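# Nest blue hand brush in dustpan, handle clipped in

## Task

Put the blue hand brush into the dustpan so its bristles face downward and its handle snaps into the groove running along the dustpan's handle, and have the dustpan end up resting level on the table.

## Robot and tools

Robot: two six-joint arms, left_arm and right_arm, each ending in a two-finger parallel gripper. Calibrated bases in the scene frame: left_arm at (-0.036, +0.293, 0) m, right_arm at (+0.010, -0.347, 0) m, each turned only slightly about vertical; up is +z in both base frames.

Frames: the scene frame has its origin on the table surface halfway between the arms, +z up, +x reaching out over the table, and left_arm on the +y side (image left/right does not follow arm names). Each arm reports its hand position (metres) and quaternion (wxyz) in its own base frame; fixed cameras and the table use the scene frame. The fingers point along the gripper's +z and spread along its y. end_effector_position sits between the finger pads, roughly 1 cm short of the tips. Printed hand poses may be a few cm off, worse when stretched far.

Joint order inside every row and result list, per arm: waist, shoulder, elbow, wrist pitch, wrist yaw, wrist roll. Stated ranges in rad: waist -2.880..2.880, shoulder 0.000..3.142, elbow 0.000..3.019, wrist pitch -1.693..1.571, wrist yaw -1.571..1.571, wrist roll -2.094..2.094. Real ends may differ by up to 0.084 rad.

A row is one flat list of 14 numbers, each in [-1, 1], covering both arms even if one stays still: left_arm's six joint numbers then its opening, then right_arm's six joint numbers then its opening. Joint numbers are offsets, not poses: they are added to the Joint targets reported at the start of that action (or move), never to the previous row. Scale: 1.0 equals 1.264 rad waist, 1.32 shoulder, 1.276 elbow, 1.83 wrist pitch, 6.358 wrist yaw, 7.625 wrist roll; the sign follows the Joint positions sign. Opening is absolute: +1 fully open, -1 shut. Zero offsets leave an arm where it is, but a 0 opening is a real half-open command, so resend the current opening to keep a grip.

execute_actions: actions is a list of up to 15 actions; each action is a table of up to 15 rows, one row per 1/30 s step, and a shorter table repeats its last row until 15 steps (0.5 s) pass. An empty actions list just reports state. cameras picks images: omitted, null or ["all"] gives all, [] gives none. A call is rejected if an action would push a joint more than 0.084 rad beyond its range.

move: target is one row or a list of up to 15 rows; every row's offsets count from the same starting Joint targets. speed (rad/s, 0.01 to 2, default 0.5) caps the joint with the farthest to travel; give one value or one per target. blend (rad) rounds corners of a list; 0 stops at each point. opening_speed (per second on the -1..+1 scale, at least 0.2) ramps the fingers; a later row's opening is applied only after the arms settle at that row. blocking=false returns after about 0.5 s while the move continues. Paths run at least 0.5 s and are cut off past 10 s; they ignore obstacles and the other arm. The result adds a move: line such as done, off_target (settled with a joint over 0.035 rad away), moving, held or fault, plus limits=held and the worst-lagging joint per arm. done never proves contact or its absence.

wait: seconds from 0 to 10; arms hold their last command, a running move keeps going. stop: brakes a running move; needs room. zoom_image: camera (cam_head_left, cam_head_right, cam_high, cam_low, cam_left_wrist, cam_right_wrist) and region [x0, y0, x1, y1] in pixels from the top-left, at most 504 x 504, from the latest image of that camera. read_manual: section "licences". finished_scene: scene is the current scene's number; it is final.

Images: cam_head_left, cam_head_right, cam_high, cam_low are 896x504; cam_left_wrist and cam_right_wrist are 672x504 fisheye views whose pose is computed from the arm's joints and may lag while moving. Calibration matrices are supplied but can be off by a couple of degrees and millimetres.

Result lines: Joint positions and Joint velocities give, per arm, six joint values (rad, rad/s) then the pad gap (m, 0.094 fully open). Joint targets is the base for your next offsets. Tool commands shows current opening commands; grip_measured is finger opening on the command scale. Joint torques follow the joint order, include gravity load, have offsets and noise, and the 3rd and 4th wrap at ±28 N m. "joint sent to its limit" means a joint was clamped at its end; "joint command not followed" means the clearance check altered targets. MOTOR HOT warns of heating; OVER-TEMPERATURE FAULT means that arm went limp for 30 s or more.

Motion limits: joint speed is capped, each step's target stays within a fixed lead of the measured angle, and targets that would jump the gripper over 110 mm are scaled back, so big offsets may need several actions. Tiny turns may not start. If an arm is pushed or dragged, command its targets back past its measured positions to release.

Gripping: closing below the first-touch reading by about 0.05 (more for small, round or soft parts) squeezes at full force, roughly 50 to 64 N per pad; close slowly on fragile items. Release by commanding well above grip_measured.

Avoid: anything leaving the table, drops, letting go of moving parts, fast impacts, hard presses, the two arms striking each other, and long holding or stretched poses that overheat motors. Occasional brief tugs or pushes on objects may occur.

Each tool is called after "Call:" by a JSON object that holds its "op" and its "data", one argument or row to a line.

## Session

Call:
{"op": "execute_actions", "data": {
  "actions": [],
  "cameras": ["cam_high", "cam_low"]
}}

Scene clock: 0.00 s.
left_arm: end_effector_position=(+0.4338, -0.2049, +0.3244) grip_measured=+1.000 end_effector_quat_wxyz=(+0.123, +0.666, +0.712, -0.188) | right_arm: end_effector_position=(+0.5819, -0.1701, +0.3013) grip_measured=+1.000 end_effector_quat_wxyz=(+0.322, -0.427, +0.845, +0.003)
Joint positions: left_arm=[-0.284 1.55 1.66 -1.627 0.45 1.208 0.094] | right_arm=[-0.419 1.655 1.66 -1.128 -0.496 -1.239 0.094]
Joint velocities: within noise
Joint torques (N m): no reading
Motor temperatures (°C): left_arm=[30 27 32 28 27 26 26] | right_arm=[31 29 29 28 26 28 28]
Heat: left arm: hottest elbow 32 °C; right arm: hottest waist 31 °C.
Joint targets: left_arm=[-0.283 1.551 1.687 -1.626 0.450 1.208] | right_arm=[-0.419 1.641 1.702 -1.124 -0.496 -1.238]
Tool commands: left_gripper/opening=+1.0 right_gripper/opening=+1.0
Images, in order (width x height): cam_high 896x504, cam_low 896x504.

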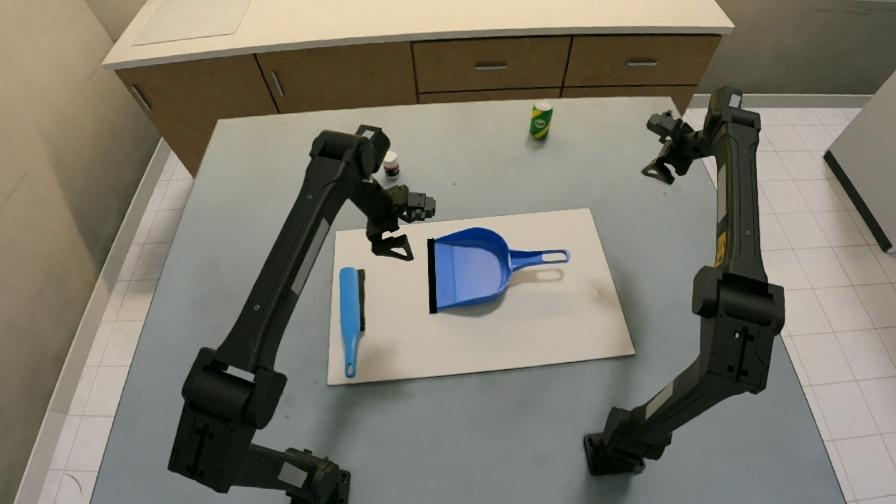

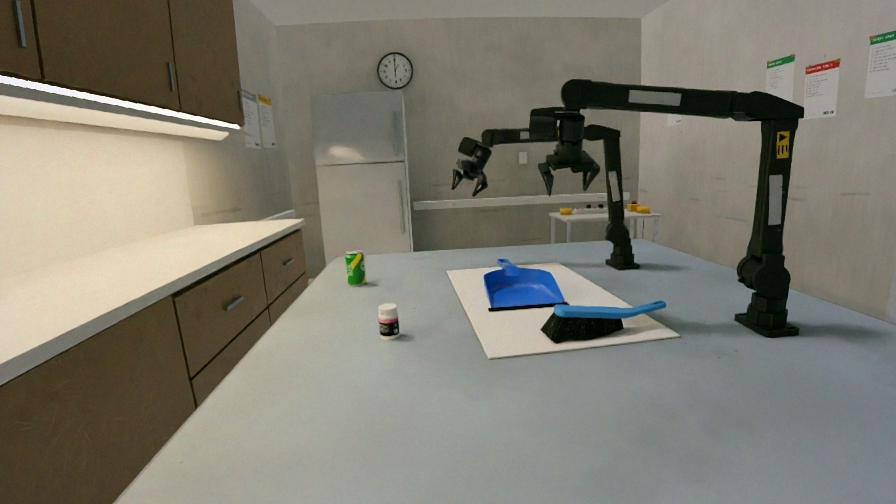

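Call:
{"op": "zoom_image", "data": {
  "camera": "cam_high",
  "region": [420, 215, 590, 325]
}}

Call:
{"op": "zoom_image", "data": {
  "camera": "cam_high",
  "region": [310, 255, 410, 385]
}}

Call:
{"op": "zoom_image", "data": {
  "camera": "cam_low",
  "region": [470, 240, 690, 360]
}}

Scaled by 2.965 from the camera's 896x504 image, which has a finer 1280x720 frame.

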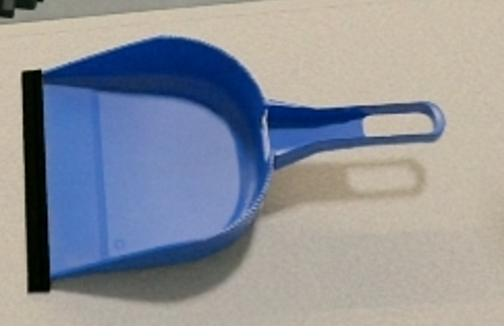

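Scaled by 3.877 from the camera's 896x504 image, which has a finer 1280x720 frame.

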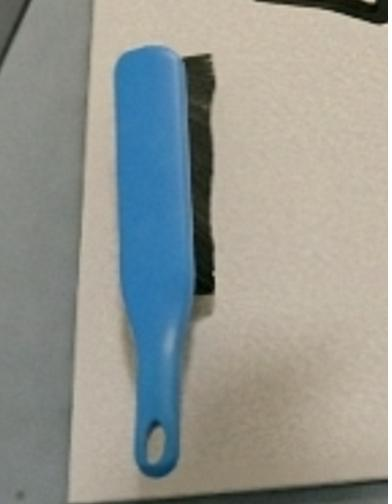

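Scaled by 2.291 from the camera's 896x504 image, which has a finer 1280x720 frame.

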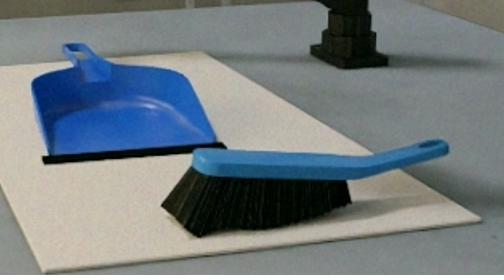

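Call:
{"op": "move", "data": {
  "target": [0.2571,-0.0348,-0.2633,0.1361,-0.0708,-0.1795,1.0, 0.4264,0.0144,-0.2563,-0.0847,0.0681,-0.0274,1.0],
  "speed": 0.7,
  "cameras": ["cam_left_wrist", "cam_right_wrist"]
}}

Scene clock: 11.63 s.
left_arm: end_effector_position=(+0.4520, +0.0165, +0.2026) grip_measured=+1.000 end_effector_quat_wxyz=(+0.007, -0.090, +0.996, -0.002) | right_arm: end_effector_position=(+0.4867, +0.0703, +0.1444) grip_measured=+1.000 end_effector_quat_wxyz=(-0.025, +0.698, -0.715, -0.023)
Joint positions: left_arm=[0.038 1.525 1.358 -1.391 0.003 -0.141 0.094] | right_arm=[0.121 1.661 1.364 -1.262 -0.067 -1.425 0.094]
Joint velocities: within noise
Joint torques (N m): left_arm=[-1.2 -13.68 7.43 0.8 -0.11 -0.17] | right_arm=[-1.03 -15.91 8.69 -0.06 0.01 -0.24]
Motor temperatures (°C): left_arm=[30 28 35 28 27 26 26] | right_arm=[31 29 30 28 26 28 27]
Heat: left arm: hottest elbow 35 °C; right arm: hottest waist 31 °C.
Joint targets: left_arm=[0.042 1.505 1.351 -1.377 -0.001 -0.161] | right_arm=[0.120 1.660 1.375 -1.279 -0.063 -1.447]
move: done
camera_calibration:
cam_left_wrist: T_world_to_cam=[[0.0531172, -0.997892, -0.0372952, 0.00392472], [-0.863185, -0.0646611, 0.500729, 0.320149], [-0.502085, 0.00559534, -0.8648, 0.485912], [0, 0, 0, 1]] pos_world=[0.520109, 0.0218988, 0.260055]
cam_right_wrist: T_world_to_cam=[[0.988991, -0.131273, -0.0682977, -0.457503], [-0.0860598, -0.885708, 0.456197, 0.0657584], [-0.120378, -0.445297, -0.887254, 0.308556], [0, 0, 0, 1]] pos_world=[0.495269, 0.135584, 0.212522]
Images, in order (width x height): cam_left_wrist 672x504, cam_right_wrist 672x504.

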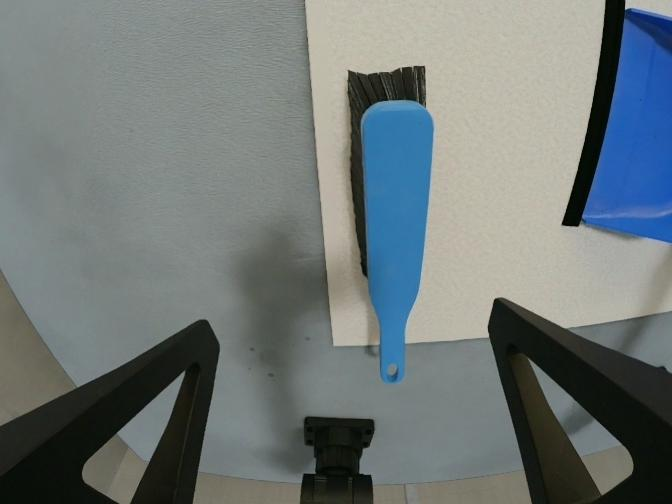

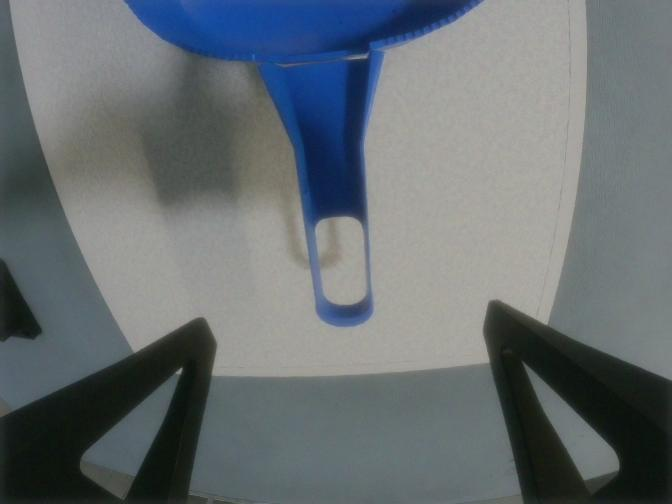

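Call:
{"op": "move", "data": {
  "target": [-0.0767,0.0545,-0.0886,0.0721,0.0,-0.0024,1.0, 0.0158,0.0672,-0.1089,0.1372,0,0.0111,1.0],
  "speed": 0.3,
  "cameras": ["cam_left_wrist", "cam_right_wrist"]
}}

Scene clock: 18.77 s.
left_arm: end_effector_position=(+0.4468, -0.0227, +0.1449) grip_measured=+1.000 end_effector_quat_wxyz=(-0.003, -0.056, +0.998, -0.001) | right_arm: end_effector_position=(+0.4817, +0.0712, +0.0538) grip_measured=+1.000 end_effector_quat_wxyz=(-0.019, +0.685, -0.728, -0.027)
Joint positions: left_arm=[-0.049 1.56 1.243 -1.259 0.002 -0.16 0.094] | right_arm=[0.124 1.751 1.226 -1.046 -0.067 -1.385 0.094]
Joint velocities: within noise
Joint torques (N m): left_arm=[-2.49 -10.7 7.25 0.77 -0.09 -0.16] | right_arm=[-0.38 -16.26 7.72 1.36 0.01 0.27]
Motor temperatures (°C): left_arm=[30 29 35 28 27 26 26] | right_arm=[31 29 31 28 26 28 27]
Heat: left arm: hottest elbow 35 °C; right arm: hottest waist 31 °C.
Joint targets: left_arm=[-0.055 1.577 1.238 -1.246 -0.001 -0.179] | right_arm=[0.140 1.749 1.236 -1.028 -0.063 -1.363]
move: done
camera_calibration:
cam_left_wrist: T_world_to_cam=[[-0.0158781, -0.999135, -0.0384336, -0.00606695], [-0.85606, -0.00627674, 0.516838, 0.337839], [-0.516632, 0.0411079, -0.85522, 0.439504], [0, 0, 0, 1]] pos_world=[0.516176, -0.0220083, 0.201032]
cam_right_wrist: T_world_to_cam=[[0.98232, -0.167771, -0.0830708, -0.45204], [-0.111688, -0.881299, 0.459172, 0.119321], [-0.150246, -0.441775, -0.884455, 0.24197], [0, 0, 0, 1]] pos_world=[0.49373, 0.136214, 0.121671]
Images, in order (width x height): cam_left_wrist 672x504, cam_right_wrist 672x504.

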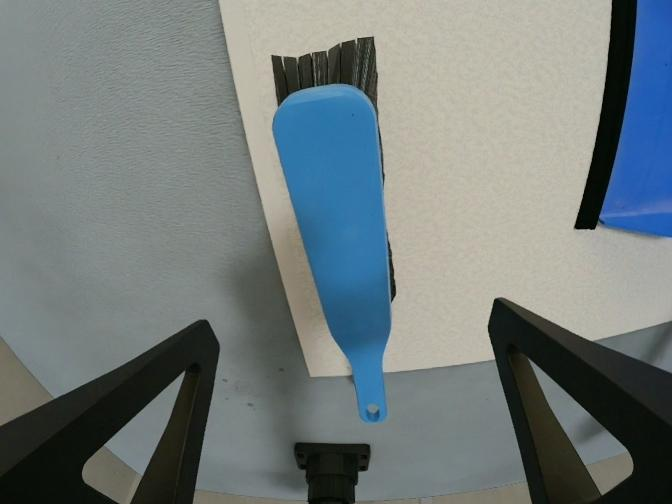

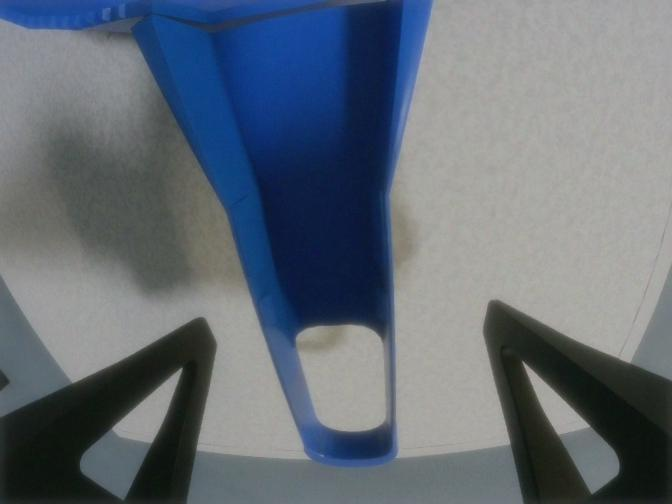

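Call:
{"op": "move", "data": {
  "target": [0.0079,0.0894,-0.1324,0.1607,0,0,1.0, 0,0,0,0,0,0,-0.38],
  "speed": 0.25,
  "opening_speed": 0.5,
  "cameras": ["cam_left_wrist"]
}}

Scene clock: 25.23 s.
left_arm: end_effector_position=(+0.4439, -0.0226, +0.0377) grip_measured=+1.000 end_effector_quat_wxyz=(+0.002, -0.056, +0.998, -0.001) | right_arm: end_effector_position=(+0.4816, +0.0719, +0.0538) grip_measured=-0.297 end_effector_quat_wxyz=(-0.019, +0.685, -0.728, -0.027)
Joint positions: left_arm=[-0.049 1.675 1.073 -0.965 0.002 -0.16 0.094] | right_arm=[0.126 1.751 1.226 -1.046 -0.067 -1.385 0.033]
Joint velocities: within noise
Joint torques (N m): left_arm=[-1.85 -11.28 6.27 0.79 -0.09 -0.16] | right_arm=[-0.32 -16.5 7.87 1.37 -0.02 0.22]
Motor temperatures (°C): left_arm=[30 28 35 28 27 26 26] | right_arm=[31 30 32 28 26 28 28]
Heat: left arm: hottest elbow 35 °C; right arm: hottest elbow 32 °C.
Joint targets: left_arm=[-0.045 1.695 1.069 -0.951 -0.001 -0.179] | right_arm=[0.140 1.749 1.236 -1.028 -0.063 -1.363]
move: done
camera_calibration:
cam_left_wrist: T_world_to_cam=[[-0.0155417, -0.999152, -0.0381409, -0.0102513], [-0.860568, -0.00605555, 0.509299, 0.393042], [-0.509098, 0.0407382, -0.859744, 0.343132], [0, 0, 0, 1]] pos_world=[0.512768, -0.0218411, 0.0944384]
Images, in order (width x height): cam_left_wrist 672x504.

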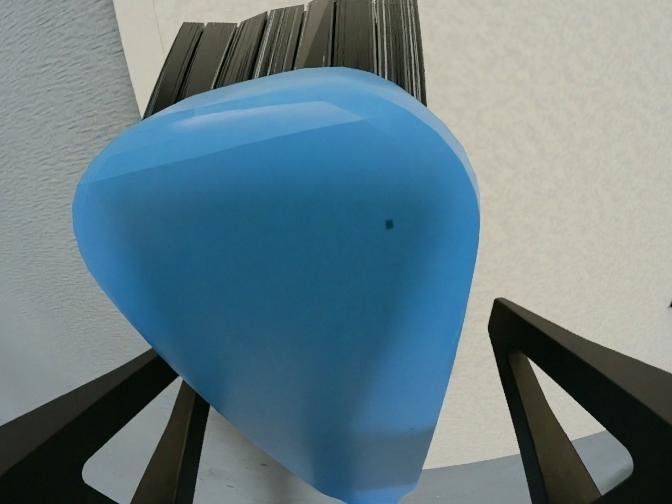

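Call:
{"op": "move", "data": {
  "target": [0.0150,-0.0720,-0.0341,0.0339,0,0,1.0, 0,0,0,0,0,0,-0.38],
  "speed": 0.2,
  "cameras": ["cam_left_wrist"]
}}

Scene clock: 32.40 s.
left_arm: end_effector_position=(+0.4463, -0.0206, +0.0526) grip_measured=+1.000 end_effector_quat_wxyz=(+0.044, -0.058, +0.997, -0.006) | right_arm: end_effector_position=(+0.4816, +0.0719, +0.0538) grip_measured=-0.298 end_effector_quat_wxyz=(-0.019, +0.685, -0.728, -0.027)
Joint positions: left_arm=[-0.044 1.611 1.033 -0.904 0.002 -0.16 0.094] | right_arm=[0.126 1.751 1.226 -1.046 -0.067 -1.385 0.033]
Joint velocities: within noise
Joint torques (N m): left_arm=[-0.85 -12.86 6.24 0.96 -0.09 -0.16] | right_arm=[-0.38 -16.5 7.87 1.35 -0.02 0.21]
Motor temperatures (°C): left_arm=[30 29 35 28 27 26 26] | right_arm=[31 30 32 28 26 28 28]
Heat: left arm: hottest elbow 35 °C; right arm: hottest elbow 32 °C.
Joint targets: left_arm=[-0.026 1.599 1.025 -0.889 -0.001 -0.179] | right_arm=[0.140 1.749 1.236 -1.028 -0.063 -1.363]
move: done
camera_calibration:
cam_left_wrist: T_world_to_cam=[[-0.00779551, -0.999352, -0.035129, -0.0113271], [-0.901045, -0.00821483, 0.433648, 0.409545], [-0.433656, 0.0350333, -0.900397, 0.325429], [0, 0, 0, 1]] pos_world=[0.510055, -0.0193563, 0.115019]
Images, in order (width x height): cam_left_wrist 672x504.

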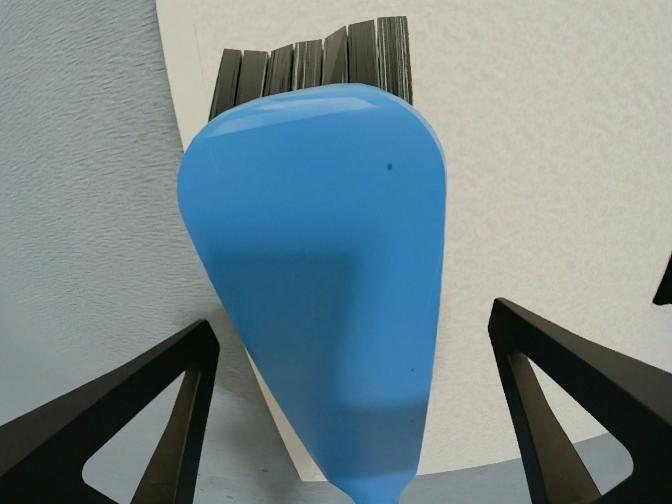

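Call:
{"op": "move", "data": {
  "target": [
    [0.0071,0.0386,0,0,0,0,1.0, 0,0,0,0,0,0,-0.38],
    [0.0071,0.0386,0,0,0,0,-0.15, 0,0,0,0,0,0,-0.38],
    [0.0071,0.0386,0,0,0,0,-0.15, -0.0389,-0.0943,-0.1069,0.0175,0,0.0133,-0.38],
    [0.0071,0.0386,0,0,0,0,-0.15, -0.0562,-0.1593,-0.1922,0.0302,0,0.0259,-0.38],
    [0.0071,0.0386,0,0,0,0,-0.15, -0.0771,-0.2262,-0.2732,0.0384,0,0.0380,-0.38],
    [0.0071,0.0386,0,0,0,0,-0.15, -0.1024,-0.2956,-0.3496,0.0415,0,0.0493,-0.38]
  ],
  "speed": [0.2,0.2,0.15,0.15,0.15,0.15],
  "blend": [0,0,0.04,0.04,0.04,0],
  "opening_speed": 0.5,
  "cameras": ["cam_high"]
}}

Scene clock: 40.63 s.
left_arm: end_effector_position=(+0.4449, -0.0165, +0.0448) grip_measured=-0.039 end_effector_quat_wxyz=(+0.035, -0.064, +0.997, -0.004) | right_arm: end_effector_position=(+0.3337, +0.0212, +0.0549) grip_measured=-0.299 end_effector_quat_wxyz=(+0.019, -0.504, +0.863, +0.028)
Joint positions: left_arm=[-0.035 1.629 1.033 -0.904 0.002 -0.164 0.045] | right_arm=[0.031 1.38 0.782 -0.966 -0.067 -1.025 0.033]
Joint velocities: within noise
Joint torques (N m): left_arm=[-0.85 -10.58 6.15 0.94 -0.09 -0.11] | right_arm=[-2.37 -11.63 7.45 1.24 -0.01 0.37]
Motor temperatures (°C): left_arm=[30 28 35 28 27 26 27] | right_arm=[31 30 33 28 26 28 28]
Heat: left arm: hottest elbow 35 °C; right arm: hottest elbow 33 °C.
Joint targets: left_arm=[-0.017 1.650 1.025 -0.889 -0.001 -0.179] | right_arm=[0.011 1.358 0.790 -0.952 -0.063 -0.987]
move: off_target (right_arm); right_arm: the wrist roll is farthest, 0.038 rad from its target
Images, in order (width x height): cam_high 896x504.

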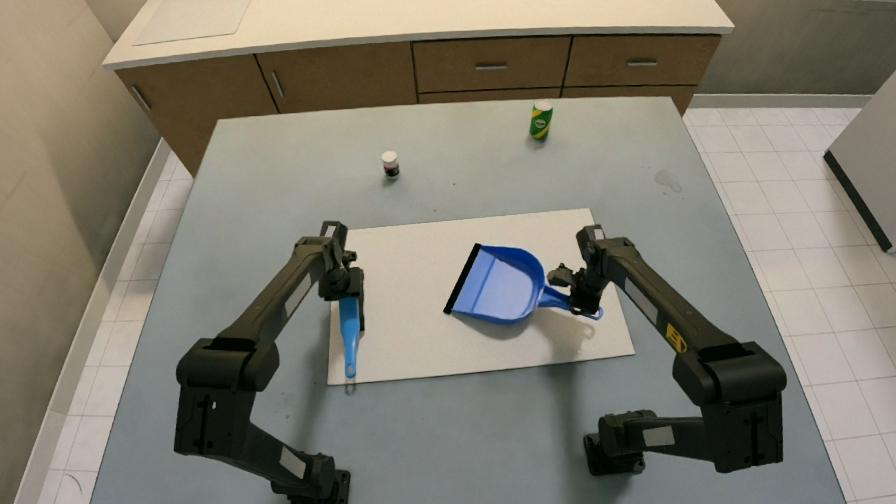

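Call:
{"op": "move", "data": {
  "target": [
    [0,-0.1553,0.1795,-0.2027,0,0,-0.15, 0,0,0,0,0,0,0.2],
    [0,-0.1553,0.1795,-0.2027,0,0,-0.15, 0,-0.0967,0.1861,-0.1940,0,0,0.2],
    [-0.2856,0.1083,0.4929,-0.2803,0,-0.1096,-0.15, -0.3157,-0.2008,0.0643,-0.2104,0,-0.0610,0.2],
    [-0.5443,0.3303,0.8072,-0.3579,0,-0.2186,-0.15, -0.3157,-0.2008,0.0643,-0.2104,0,-0.0610,0.2]
  ],
  "speed": [0.25,0.35,0.5,0.5],
  "blend": [0,0,0.1,0],
  "opening_speed": 0.6,
  "cameras": ["cam_high", "cam_right_wrist"]
}}

Scene clock: 55.27 s.
left_arm: end_effector_position=(+0.4808, -0.4114, +0.1587) grip_measured=-0.045 end_effector_quat_wxyz=(-0.005, -0.531, +0.847, +0.016) | right_arm: end_effector_position=(+0.2693, -0.0965, +0.1606) grip_measured=+0.198 end_effector_quat_wxyz=(+0.026, -0.500, +0.865, +0.020)
Joint positions: left_arm=[-0.707 2.062 1.989 -1.532 0 -1.827 0.045] | right_arm=[-0.382 1.113 0.864 -1.32 -0.066 -1.43 0.056]
Joint velocities: within noise
Joint torques (N m): left_arm=[-1.85 -18.26 13.04 -0.36 -0.07 -0.15] | right_arm=[-1.96 -8.41 8.65 -0.08 -0.03 -0.24]
Motor temperatures (°C): left_arm=[30 29 37 28 27 26 27] | right_arm=[31 30 33 28 26 28 28]
Heat: left arm: hottest elbow 37 °C; right arm: hottest elbow 33 °C.
Joint targets: left_arm=[-0.705 2.086 2.055 -1.544 -0.001 -1.846] | right_arm=[-0.388 1.093 0.872 -1.337 -0.063 -1.452]
move: off_target (left_arm); left_arm: the elbow is farthest, 0.066 rad from its target
camera_calibration:
cam_right_wrist: T_world_to_cam=[[0.804885, -0.588294, -0.0779092, -0.256289], [-0.494945, -0.737927, 0.458794, 0.0159177], [-0.327397, -0.330716, -0.88512, 0.288932], [0, 0, 0, 1]] pos_world=[0.308758, -0.043473, 0.22847]
Images, in order (width x height): cam_high 896x504, cam_right_wrist 672x504.

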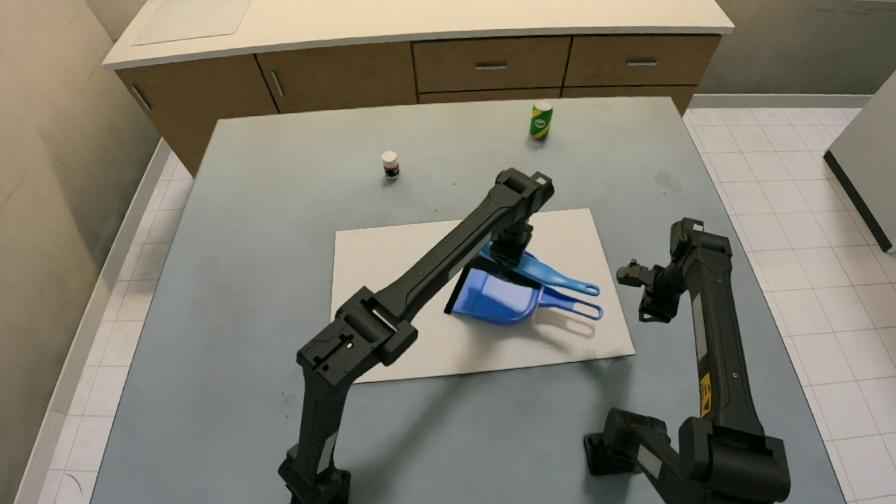

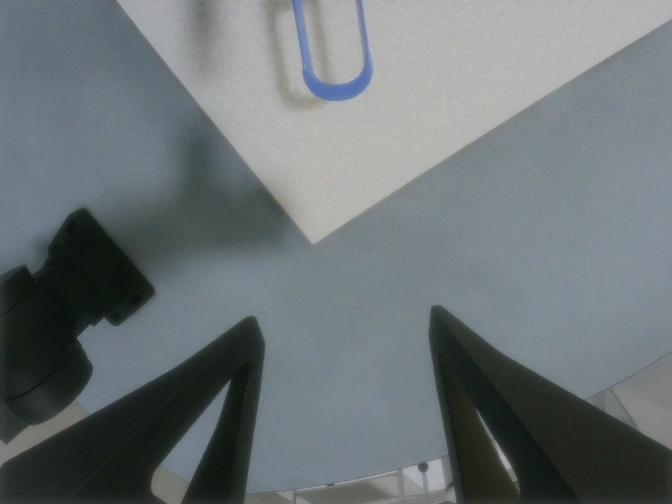

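Call:
{"op": "move", "data": {
  "target": [
    [0.0261,0.0322,-0.1630,0.1426,0,0,-0.15, 0,0,0,0,0,0,-0.95],
    [0.0261,0.0322,-0.1630,0.1426,0,0,-0.15, 0.1515,0.0674,-0.0353,0.0825,0,0.0283,-0.95]
  ],
  "speed": [0.2,0.3],
  "opening_speed": 0.6,
  "cameras": ["cam_right_wrist"]
}}

Call:
{"op": "zoom_image", "data": {
  "camera": "cam_right_wrist",
  "region": [200, 0, 500, 225]
}}

Scene clock: 61.37 s.
left_arm: end_effector_position=(+0.5022, -0.4088, +0.0799) grip_measured=-0.045 end_effector_quat_wxyz=(+0.003, -0.541, +0.841, -0.009) | right_arm: end_effector_position=(+0.2946, -0.0490, +0.1251) grip_measured=-0.948 end_effector_quat_wxyz=(+0.023, -0.504, +0.863, +0.024)
Joint positions: left_arm=[-0.683 2.105 1.851 -1.297 0 -1.827 0.045] | right_arm=[-0.201 1.182 0.818 -1.205 -0.066 -1.259 0.002]
Joint velocities: within noise
Joint torques (N m): left_arm=[-0.85 -18.67 7.56 0.73 -0.07 -0.16] | right_arm=[-0.5 -7.47 8.43 1.39 -0.04 0.22]
Motor temperatures (°C): left_arm=[30 29 37 28 27 26 28] | right_arm=[31 30 33 28 26 28 28]
Heat: left arm: hottest elbow 37 °C; right arm: hottest elbow 33 °C.
Joint targets: left_arm=[-0.673 2.129 1.847 -1.283 -0.001 -1.846] | right_arm=[-0.197 1.182 0.827 -1.186 -0.063 -1.236]
move: done
camera_calibration:
cam_right_wrist: T_world_to_cam=[[0.81015, -0.579586, -0.0879652, -0.251372], [-0.482435, -0.744414, 0.461632, 0.0753724], [-0.333038, -0.331553, -0.882699, 0.282888], [0, 0, 0, 1]] pos_world=[0.334224, 0.0042092, 0.192799]
Images, in order (width x height): cam_right_wrist 672x504.

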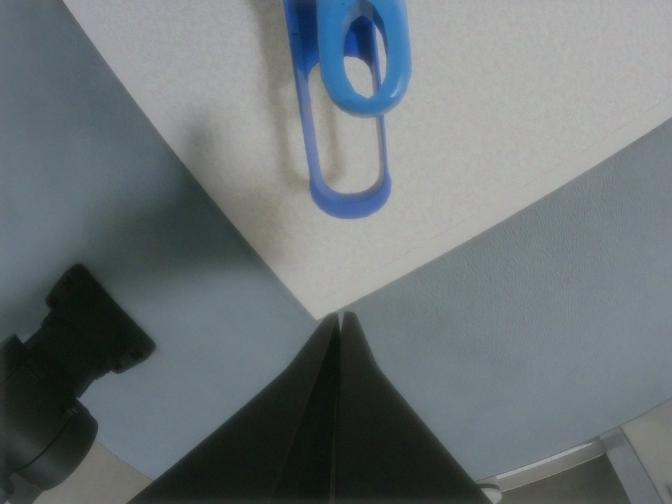

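Scaled by 1.680 from the camera's 672x504 image, which has a finer 960x720 frame.

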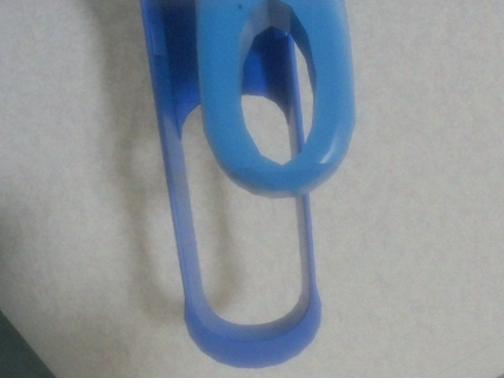

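Call:
{"op": "move", "data": {
  "target": [-0.0134,0,-0.0212,0,0,0,-0.15, 0,0,0,0,0,0,-0.95],
  "speed": 0.1,
  "cameras": ["cam_right_wrist"]
}}

Call:
{"op": "zoom_image", "data": {
  "camera": "cam_right_wrist",
  "region": [240, 0, 440, 150]
}}

Scene clock: 65.23 s.
left_arm: end_effector_position=(+0.4954, -0.4032, +0.0703) grip_measured=-0.045 end_effector_quat_wxyz=(-0.001, -0.541, +0.841, +0.003) | right_arm: end_effector_position=(+0.2946, -0.0490, +0.1251) grip_measured=-0.948 end_effector_quat_wxyz=(+0.023, -0.504, +0.863, +0.024)
Joint positions: left_arm=[-0.683 2.105 1.825 -1.296 0 -1.827 0.045] | right_arm=[-0.201 1.182 0.818 -1.205 -0.066 -1.258 0.002]
Joint velocities: within noise
Joint torques (N m): left_arm=[-2.08 -18.49 7.38 0.65 -0.07 -0.16] | right_arm=[-0.56 -7.47 8.42 1.36 -0.04 0.22]
Motor temperatures (°C): left_arm=[30 30 37 28 27 26 28] | right_arm=[31 30 33 28 26 28 28]
Heat: left arm: hottest elbow 37 °C; right arm: hottest elbow 33 °C.
Joint targets: left_arm=[-0.689 2.129 1.820 -1.283 -0.001 -1.846] | right_arm=[-0.197 1.182 0.827 -1.186 -0.063 -1.236]
move: done
camera_calibration:
cam_right_wrist: T_world_to_cam=[[0.809704, -0.580202, -0.0880114, -0.251265], [-0.482979, -0.744052, 0.461647, 0.0755485], [-0.333333, -0.331289, -0.882687, 0.282987], [0, 0, 0, 1]] pos_world=[0.334267, 0.00417827, 0.192798]
Images, in order (width x height): cam_right_wrist 672x504.

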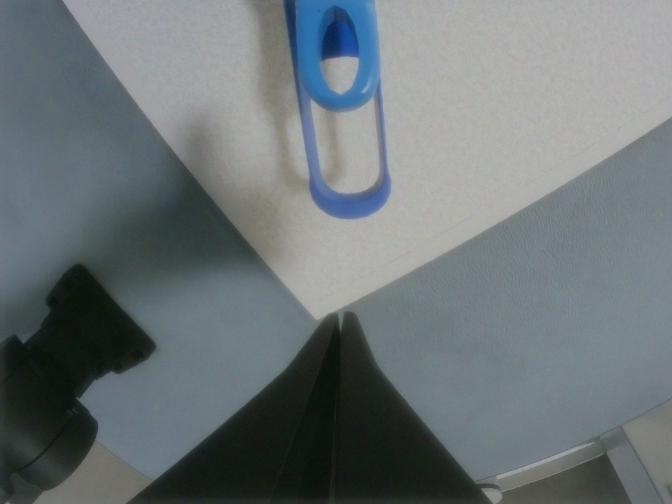

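Scaled by 2.520 from the camera's 672x504 image, which has a finer 960x720 frame.

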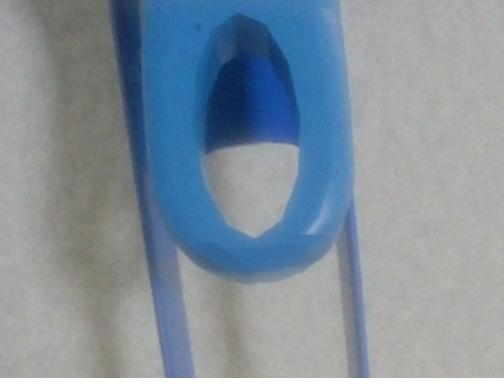

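Call:
{"op": "zoom_image", "data": {
  "camera": "cam_right_wrist",
  "region": [280, 0, 400, 124]
}}

Scaled by 4.065 from the camera's 672x504 image, which has a finer 960x720 frame.

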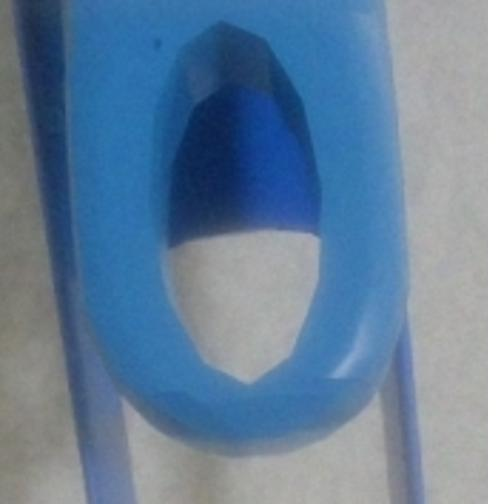

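Call:
{"op": "zoom_image", "data": {
  "camera": "cam_high",
  "region": [470, 240, 640, 345]
}}

This scene's latest camera images include none from cam_high. They are from: cam_right_wrist. cam_high's image comes with the result of a call that names it in "cameras".

Call:
{"op": "move", "data": {
  "target": [
    [-0.01187, -0.04765, 0, 0, 0, -0.00468, -0.15, 0, 0, 0, 0, 0, 0, -0.95],
    [-0.01187, -0.04765, -0.02351, 0.01366, 0, -0.00468, -0.15, 0, 0, 0, 0, 0, 0, -0.95]
  ],
  "speed": 0.1,
  "cameras": ["cam_right_wrist", "cam_high"]
}}

Scene clock: 83.13 s.
left_arm: end_effector_position=(+0.4912, -0.4035, +0.0677) grip_measured=-0.045 end_effector_quat_wxyz=(+0.001, -0.555, +0.832, -0.002) | right_arm: end_effector_position=(+0.2946, -0.0490, +0.1251) grip_measured=-0.948 end_effector_quat_wxyz=(+0.023, -0.504, +0.863, +0.024)
Joint positions: left_arm=[-0.687 2.093 1.797 -1.272 0 -1.863 0.045] | right_arm=[-0.201 1.182 0.818 -1.205 -0.066 -1.258 0.002]
Joint velocities: within noise
Joint torques (N m): left_arm=[-2.61 -22.3 7.21 0.66 -0.08 -0.17] | right_arm=[-0.5 -7.47 8.43 1.39 -0.03 0.22]
Motor temperatures (°C): left_arm=[30 31 37 28 27 26 28] | right_arm=[31 30 34 28 26 28 28]
Heat: left arm: hottest elbow 37 °C; right arm: hottest elbow 34 °C.
Joint targets: left_arm=[-0.704 2.066 1.790 -1.258 -0.001 -1.882] | right_arm=[-0.197 1.182 0.827 -1.186 -0.063 -1.236]
move: done
camera_calibration:
cam_right_wrist: T_world_to_cam=[[0.809704, -0.580202, -0.0880114, -0.251265], [-0.482979, -0.744052, 0.461647, 0.0755485], [-0.333333, -0.331289, -0.882687, 0.282987], [0, 0, 0, 1]] pos_world=[0.334267, 0.00417827, 0.192798]
Images, in order (width x height): cam_high 896x504, cam_right_wrist 672x504.

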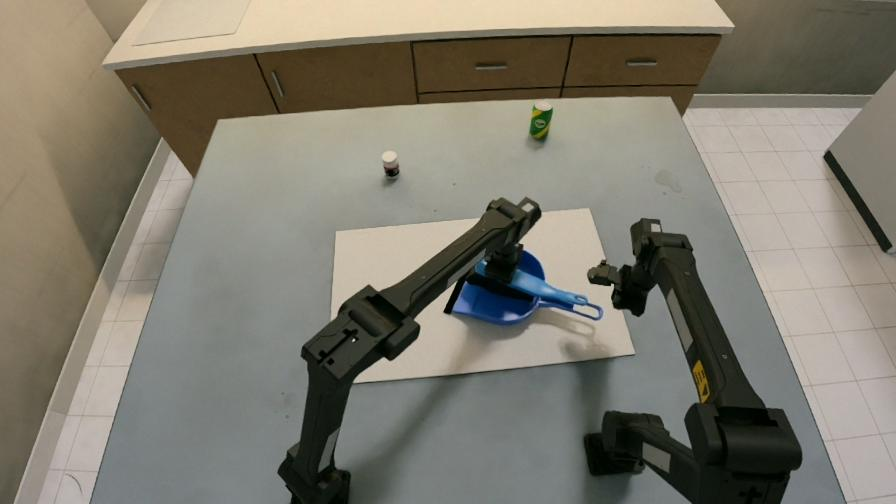

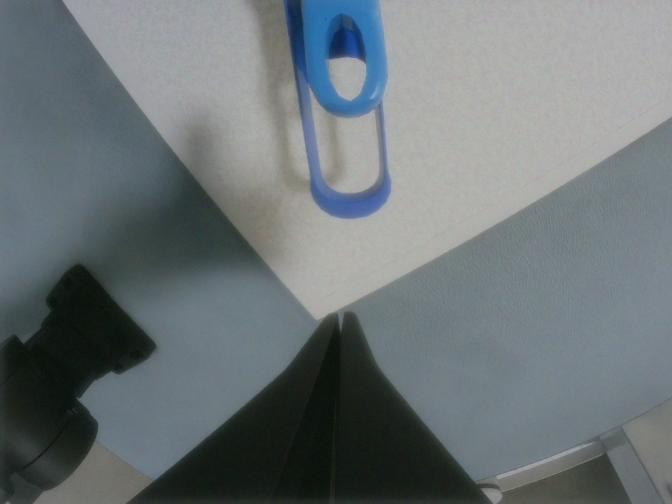

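Call:
{"op": "zoom_image", "data": {
  "camera": "cam_high",
  "region": [440, 240, 620, 340]
}}

Call:
{"op": "zoom_image", "data": {
  "camera": "cam_right_wrist",
  "region": [280, 0, 400, 124]
}}

Scaled by 2.800 from the camera's 896x504 image, which has a finer 1280x720 frame.

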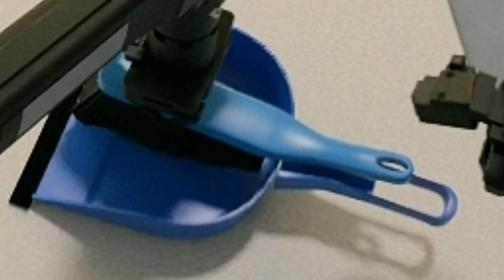

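Scaled by 4.065 from the camera's 672x504 image, which has a finer 960x720 frame.

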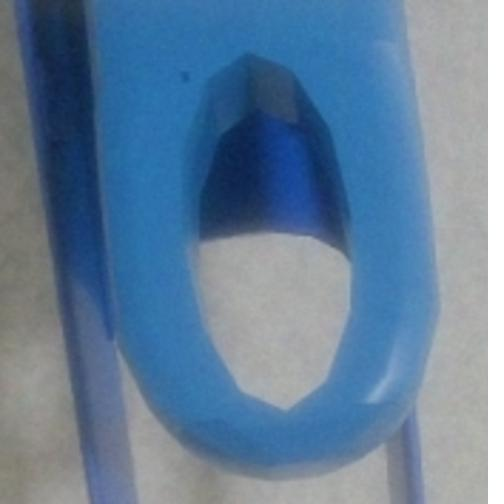

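Call:
{"op": "zoom_image", "data": {
  "camera": "cam_high",
  "region": [525, 280, 609, 327]
}}

Scaled by 6.000 from the camera's 896x504 image, which has a finer 1280x720 frame.

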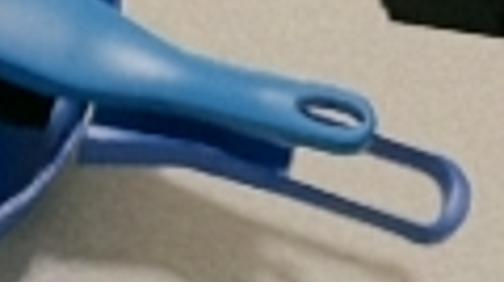

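Call:
{"op": "move", "data": {
  "target": [
    [-0.0046, -0.0085, 0, 0, 0, -0.0008, -0.15, 0, 0, 0, 0, 0, 0, -0.95],
    [-0.0046, -0.0085, -0.01332, 0.002, 0, -0.0008, -0.15, 0, 0, 0, 0, 0, 0, -0.95]
  ],
  "speed": 0.1,
  "cameras": ["cam_right_wrist"]
}}

Call:
{"op": "zoom_image", "data": {
  "camera": "cam_right_wrist",
  "region": [280, 0, 400, 124]
}}

Scene clock: 89.03 s.
left_arm: end_effector_position=(+0.4836, -0.4036, +0.0661) grip_measured=-0.045 end_effector_quat_wxyz=(+0.000, -0.554, +0.833, +0.002) | right_arm: end_effector_position=(+0.2946, -0.0490, +0.1251) grip_measured=-0.948 end_effector_quat_wxyz=(+0.023, -0.504, +0.863, +0.024)
Joint positions: left_arm=[-0.695 2.084 1.777 -1.269 0 -1.868 0.045] | right_arm=[-0.201 1.182 0.818 -1.205 -0.066 -1.258 0.002]
Joint velocities: within noise
Joint torques (N m): left_arm=[-2.55 -22.36 7.36 0.7 -0.07 -0.17] | right_arm=[-0.5 -7.47 8.43 1.39 -0.04 0.22]
Motor temperatures (°C): left_arm=[30 32 37 28 27 26 28] | right_arm=[31 29 34 28 26 28 28]
Heat: left arm: hottest elbow 37 °C; right arm: hottest elbow 34 °C.
Joint targets: left_arm=[-0.710 2.055 1.773 -1.255 -0.001 -1.888] | right_arm=[-0.197 1.182 0.827 -1.186 -0.063 -1.236]
move: done
camera_calibration:
cam_right_wrist: T_world_to_cam=[[0.809704, -0.580202, -0.0880114, -0.251265], [-0.482979, -0.744052, 0.461647, 0.0755485], [-0.333333, -0.331289, -0.882687, 0.282987], [0, 0, 0, 1]] pos_world=[0.334267, 0.00417827, 0.192798]
Images, in order (width x height): cam_right_wrist 672x504.

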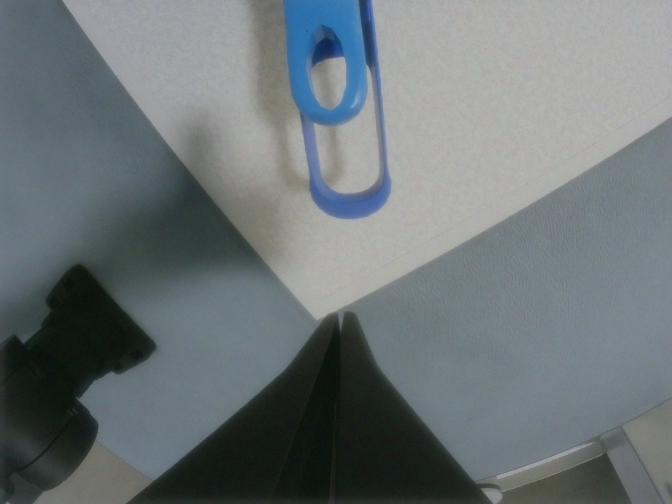

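Scaled by 4.065 from the camera's 672x504 image, which has a finer 960x720 frame.

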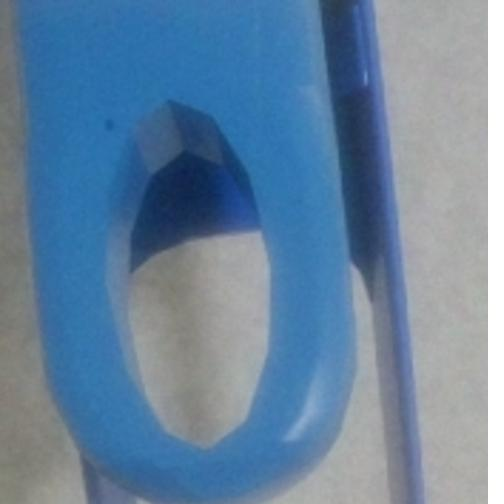

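Call:
{"op": "move", "data": {
  "target": [
    [0, 0, 0.058, 0, 0, 0, -0.15, 0, 0, 0, 0, 0, 0, -0.95],
    [0, 0.0447, 0.058, 0, 0, 0, -0.15, 0, 0, 0, 0, 0, 0, -0.95]
  ],
  "speed": 0.1,
  "cameras": []
}}

Scene clock: 92.27 s.
left_arm: end_effector_position=(+0.4853, -0.4050, +0.0683) grip_measured=-0.045 end_effector_quat_wxyz=(+0.000, -0.554, +0.833, -0.001) | right_arm: end_effector_position=(+0.2946, -0.0490, +0.1251) grip_measured=-0.948 end_effector_quat_wxyz=(+0.023, -0.504, +0.863, +0.024)
Joint positions: left_arm=[-0.695 2.084 1.783 -1.269 0 -1.869 0.045] | right_arm=[-0.201 1.182 0.818 -1.205 -0.066 -1.258 0.002]
Joint velocities: within noise
Joint torques (N m): left_arm=[-2.55 -17.9 12.57 0.7 -0.07 -0.16] | right_arm=[-0.5 -7.47 8.43 1.39 -0.03 0.22]
Motor temperatures (°C): left_arm=[30 32 37 28 27 26 28] | right_arm=[31 29 34 28 26 28 28]
Heat: left arm: hottest elbow 37 °C; right arm: hottest elbow 34 °C.
Joint targets: left_arm=[-0.710 2.114 1.847 -1.255 -0.001 -1.888] | right_arm=[-0.197 1.182 0.827 -1.186 -0.063 -1.236]
move: off_target (left_arm); left_arm: the elbow is farthest, 0.064 rad from its target
No camera images: "cameras" was empty.

Call:
{"op": "move", "data": {
  "target": [0, 0.0053, -0.0611, 0.0098, 0, 0, -0.15, 0, 0, 0, 0, 0, 0, -0.95],
  "speed": 0.06,
  "cameras": ["cam_right_wrist"]
}}

Call:
{"op": "zoom_image", "data": {
  "camera": "cam_right_wrist",
  "region": [280, 0, 400, 124]
}}

Scene clock: 94.87 s.
left_arm: end_effector_position=(+0.4853, -0.4050, +0.0579) grip_measured=-0.045 end_effector_quat_wxyz=(+0.000, -0.554, +0.833, +0.000) | right_arm: end_effector_position=(+0.2946, -0.0490, +0.1251) grip_measured=-0.948 end_effector_quat_wxyz=(+0.023, -0.504, +0.863, +0.024)
Joint positions: left_arm=[-0.695 2.094 1.772 -1.25 0 -1.869 0.045] | right_arm=[-0.201 1.182 0.818 -1.205 -0.066 -1.258 0.002]
Joint velocities: within noise
Joint torques (N m): left_arm=[-2.55 -18.08 7.24 0.68 -0.07 -0.16] | right_arm=[-0.5 -7.47 8.42 1.4 -0.03 0.22]
Motor temperatures (°C): left_arm=[30 32 38 28 27 26 28] | right_arm=[31 29 34 28 26 28 28]
Heat: left arm: hottest elbow 38 °C; right arm: hottest elbow 34 °C.
Joint targets: left_arm=[-0.710 2.121 1.769 -1.237 -0.001 -1.888] | right_arm=[-0.197 1.182 0.827 -1.186 -0.063 -1.236]
move: done
camera_calibration:
cam_right_wrist: T_world_to_cam=[[0.809704, -0.580202, -0.0880114, -0.251265], [-0.482979, -0.744052, 0.461647, 0.0755485], [-0.333333, -0.331289, -0.882687, 0.282987], [0, 0, 0, 1]] pos_world=[0.334267, 0.00417827, 0.192798]
Images, in order (width x height): cam_right_wrist 672x504.

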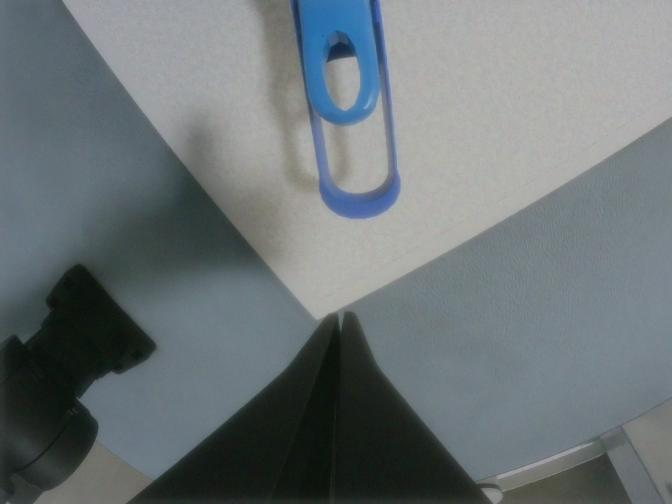

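Scaled by 4.065 from the camera's 672x504 image, which has a finer 960x720 frame.

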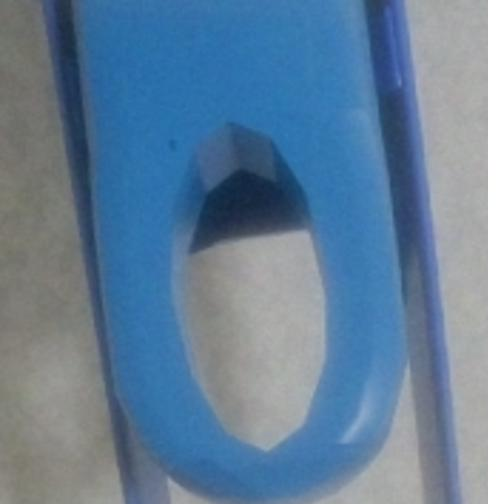

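Call:
{"op": "move", "data": {
  "target": [
    [0, -0.0606, 0, -0.0213, 0, 0, -0.15, 0, 0, 0, 0, 0, 0, -0.95],
    [-0.002, -0.0606, -0.011, -0.0213, 0, -0.00577, -0.15, 0, 0, 0, 0, 0, 0, -0.95]
  ],
  "speed": 0.1,
  "cameras": ["cam_right_wrist"]
}}

Call:
{"op": "zoom_image", "data": {
  "camera": "cam_right_wrist",
  "region": [280, 0, 400, 124]
}}

Scene clock: 101.63 s.
left_arm: end_effector_position=(+0.4805, -0.4010, +0.0715) grip_measured=-0.045 end_effector_quat_wxyz=(+0.001, -0.572, +0.820, -0.001) | right_arm: end_effector_position=(+0.2946, -0.0490, +0.1251) grip_measured=-0.948 end_effector_quat_wxyz=(+0.023, -0.504, +0.863, +0.024)
Joint positions: left_arm=[-0.695 2.064 1.759 -1.263 0 -1.912 0.045] | right_arm=[-0.201 1.182 0.818 -1.205 -0.066 -1.258 0.002]
Joint velocities: within noise
Joint torques (N m): left_arm=[-2.67 -21.66 7.39 -0.31 -0.07 -0.16] | right_arm=[-0.5 -7.47 8.42 1.39 -0.03 0.21]
Motor temperatures (°C): left_arm=[30 32 38 28 27 26 28] | right_arm=[31 29 34 28 26 28 28]
Heat: left arm: hottest elbow 38 °C; right arm: hottest elbow 34 °C.
Joint targets: left_arm=[-0.713 2.041 1.755 -1.276 -0.001 -1.932] | right_arm=[-0.197 1.182 0.827 -1.186 -0.063 -1.236]
move: done
camera_calibration:
cam_right_wrist: T_world_to_cam=[[0.809704, -0.580202, -0.0880114, -0.251265], [-0.482979, -0.744052, 0.461647, 0.0755485], [-0.333333, -0.331289, -0.882687, 0.282987], [0, 0, 0, 1]] pos_world=[0.334267, 0.00417827, 0.192798]
Images, in order (width x height): cam_right_wrist 672x504.

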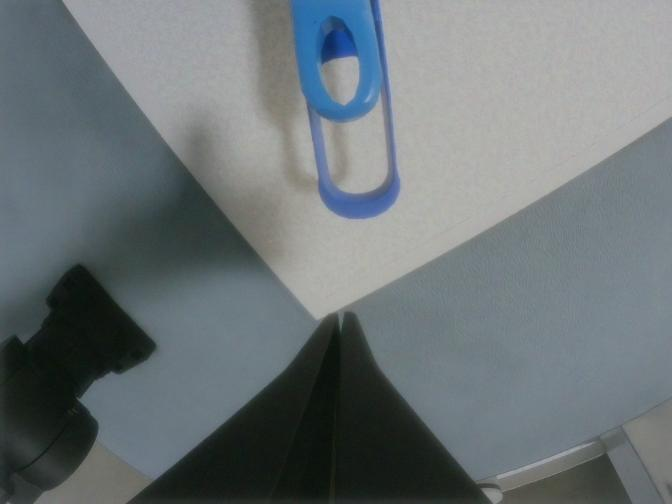

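Scaled by 4.065 from the camera's 672x504 image, which has a finer 960x720 frame.

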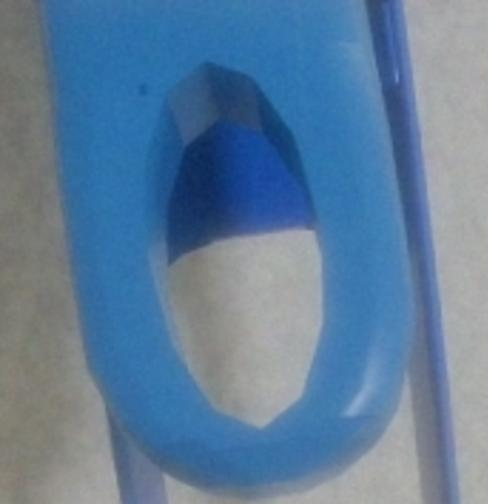

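Call:
{"op": "move", "data": {
  "target": [0, 0.0464, -0.0044, 0.0219, 0, 0, -0.15, 0, 0, 0, 0, 0, 0, -0.95],
  "speed": 0.06,
  "cameras": ["cam_right_wrist"]
}}

Call:
{"op": "zoom_image", "data": {
  "camera": "cam_right_wrist",
  "region": [280, 0, 400, 124]
}}

Scene clock: 104.40 s.
left_arm: end_effector_position=(+0.4807, -0.4012, +0.0600) grip_measured=-0.045 end_effector_quat_wxyz=(+0.000, -0.572, +0.820, +0.002) | right_arm: end_effector_position=(+0.2946, -0.0490, +0.1251) grip_measured=-0.948 end_effector_quat_wxyz=(+0.023, -0.504, +0.863, +0.024)
Joint positions: left_arm=[-0.695 2.079 1.753 -1.249 0 -1.913 0.045] | right_arm=[-0.201 1.182 0.818 -1.205 -0.066 -1.258 0.002]
Joint velocities: within noise
Joint torques (N m): left_arm=[-2.67 -17.9 7.35 0.68 -0.07 -0.16] | right_arm=[-0.5 -7.41 8.42 1.37 -0.04 0.21]
Motor temperatures (°C): left_arm=[30 32 38 28 27 26 28] | right_arm=[31 29 34 28 26 28 28]
Heat: left arm: hottest elbow 38 °C; right arm: hottest elbow 34 °C.
Joint targets: left_arm=[-0.713 2.102 1.749 -1.235 -0.001 -1.932] | right_arm=[-0.197 1.182 0.827 -1.186 -0.063 -1.236]
move: done
camera_calibration:
cam_right_wrist: T_world_to_cam=[[0.809704, -0.580202, -0.0880114, -0.251265], [-0.482979, -0.744052, 0.461647, 0.0755485], [-0.333333, -0.331289, -0.882687, 0.282987], [0, 0, 0, 1]] pos_world=[0.334267, 0.00417827, 0.192798]
Images, in order (width x height): cam_right_wrist 672x504.

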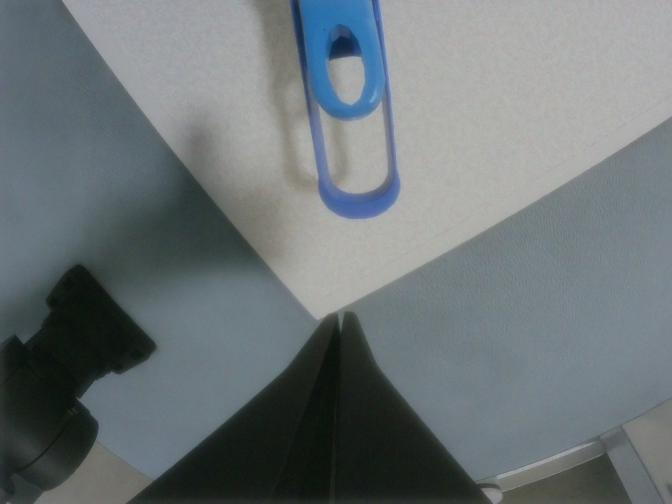

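Scaled by 4.065 from the camera's 672x504 image, which has a finer 960x720 frame.

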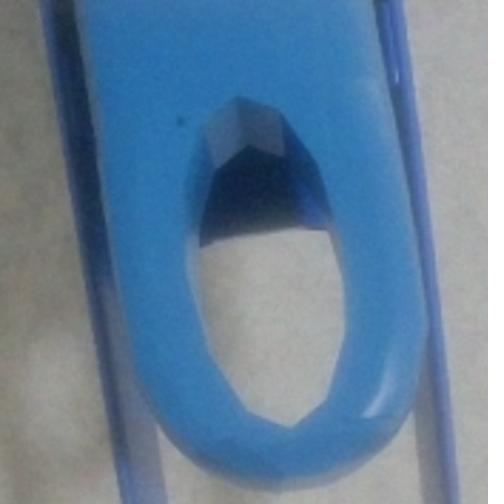

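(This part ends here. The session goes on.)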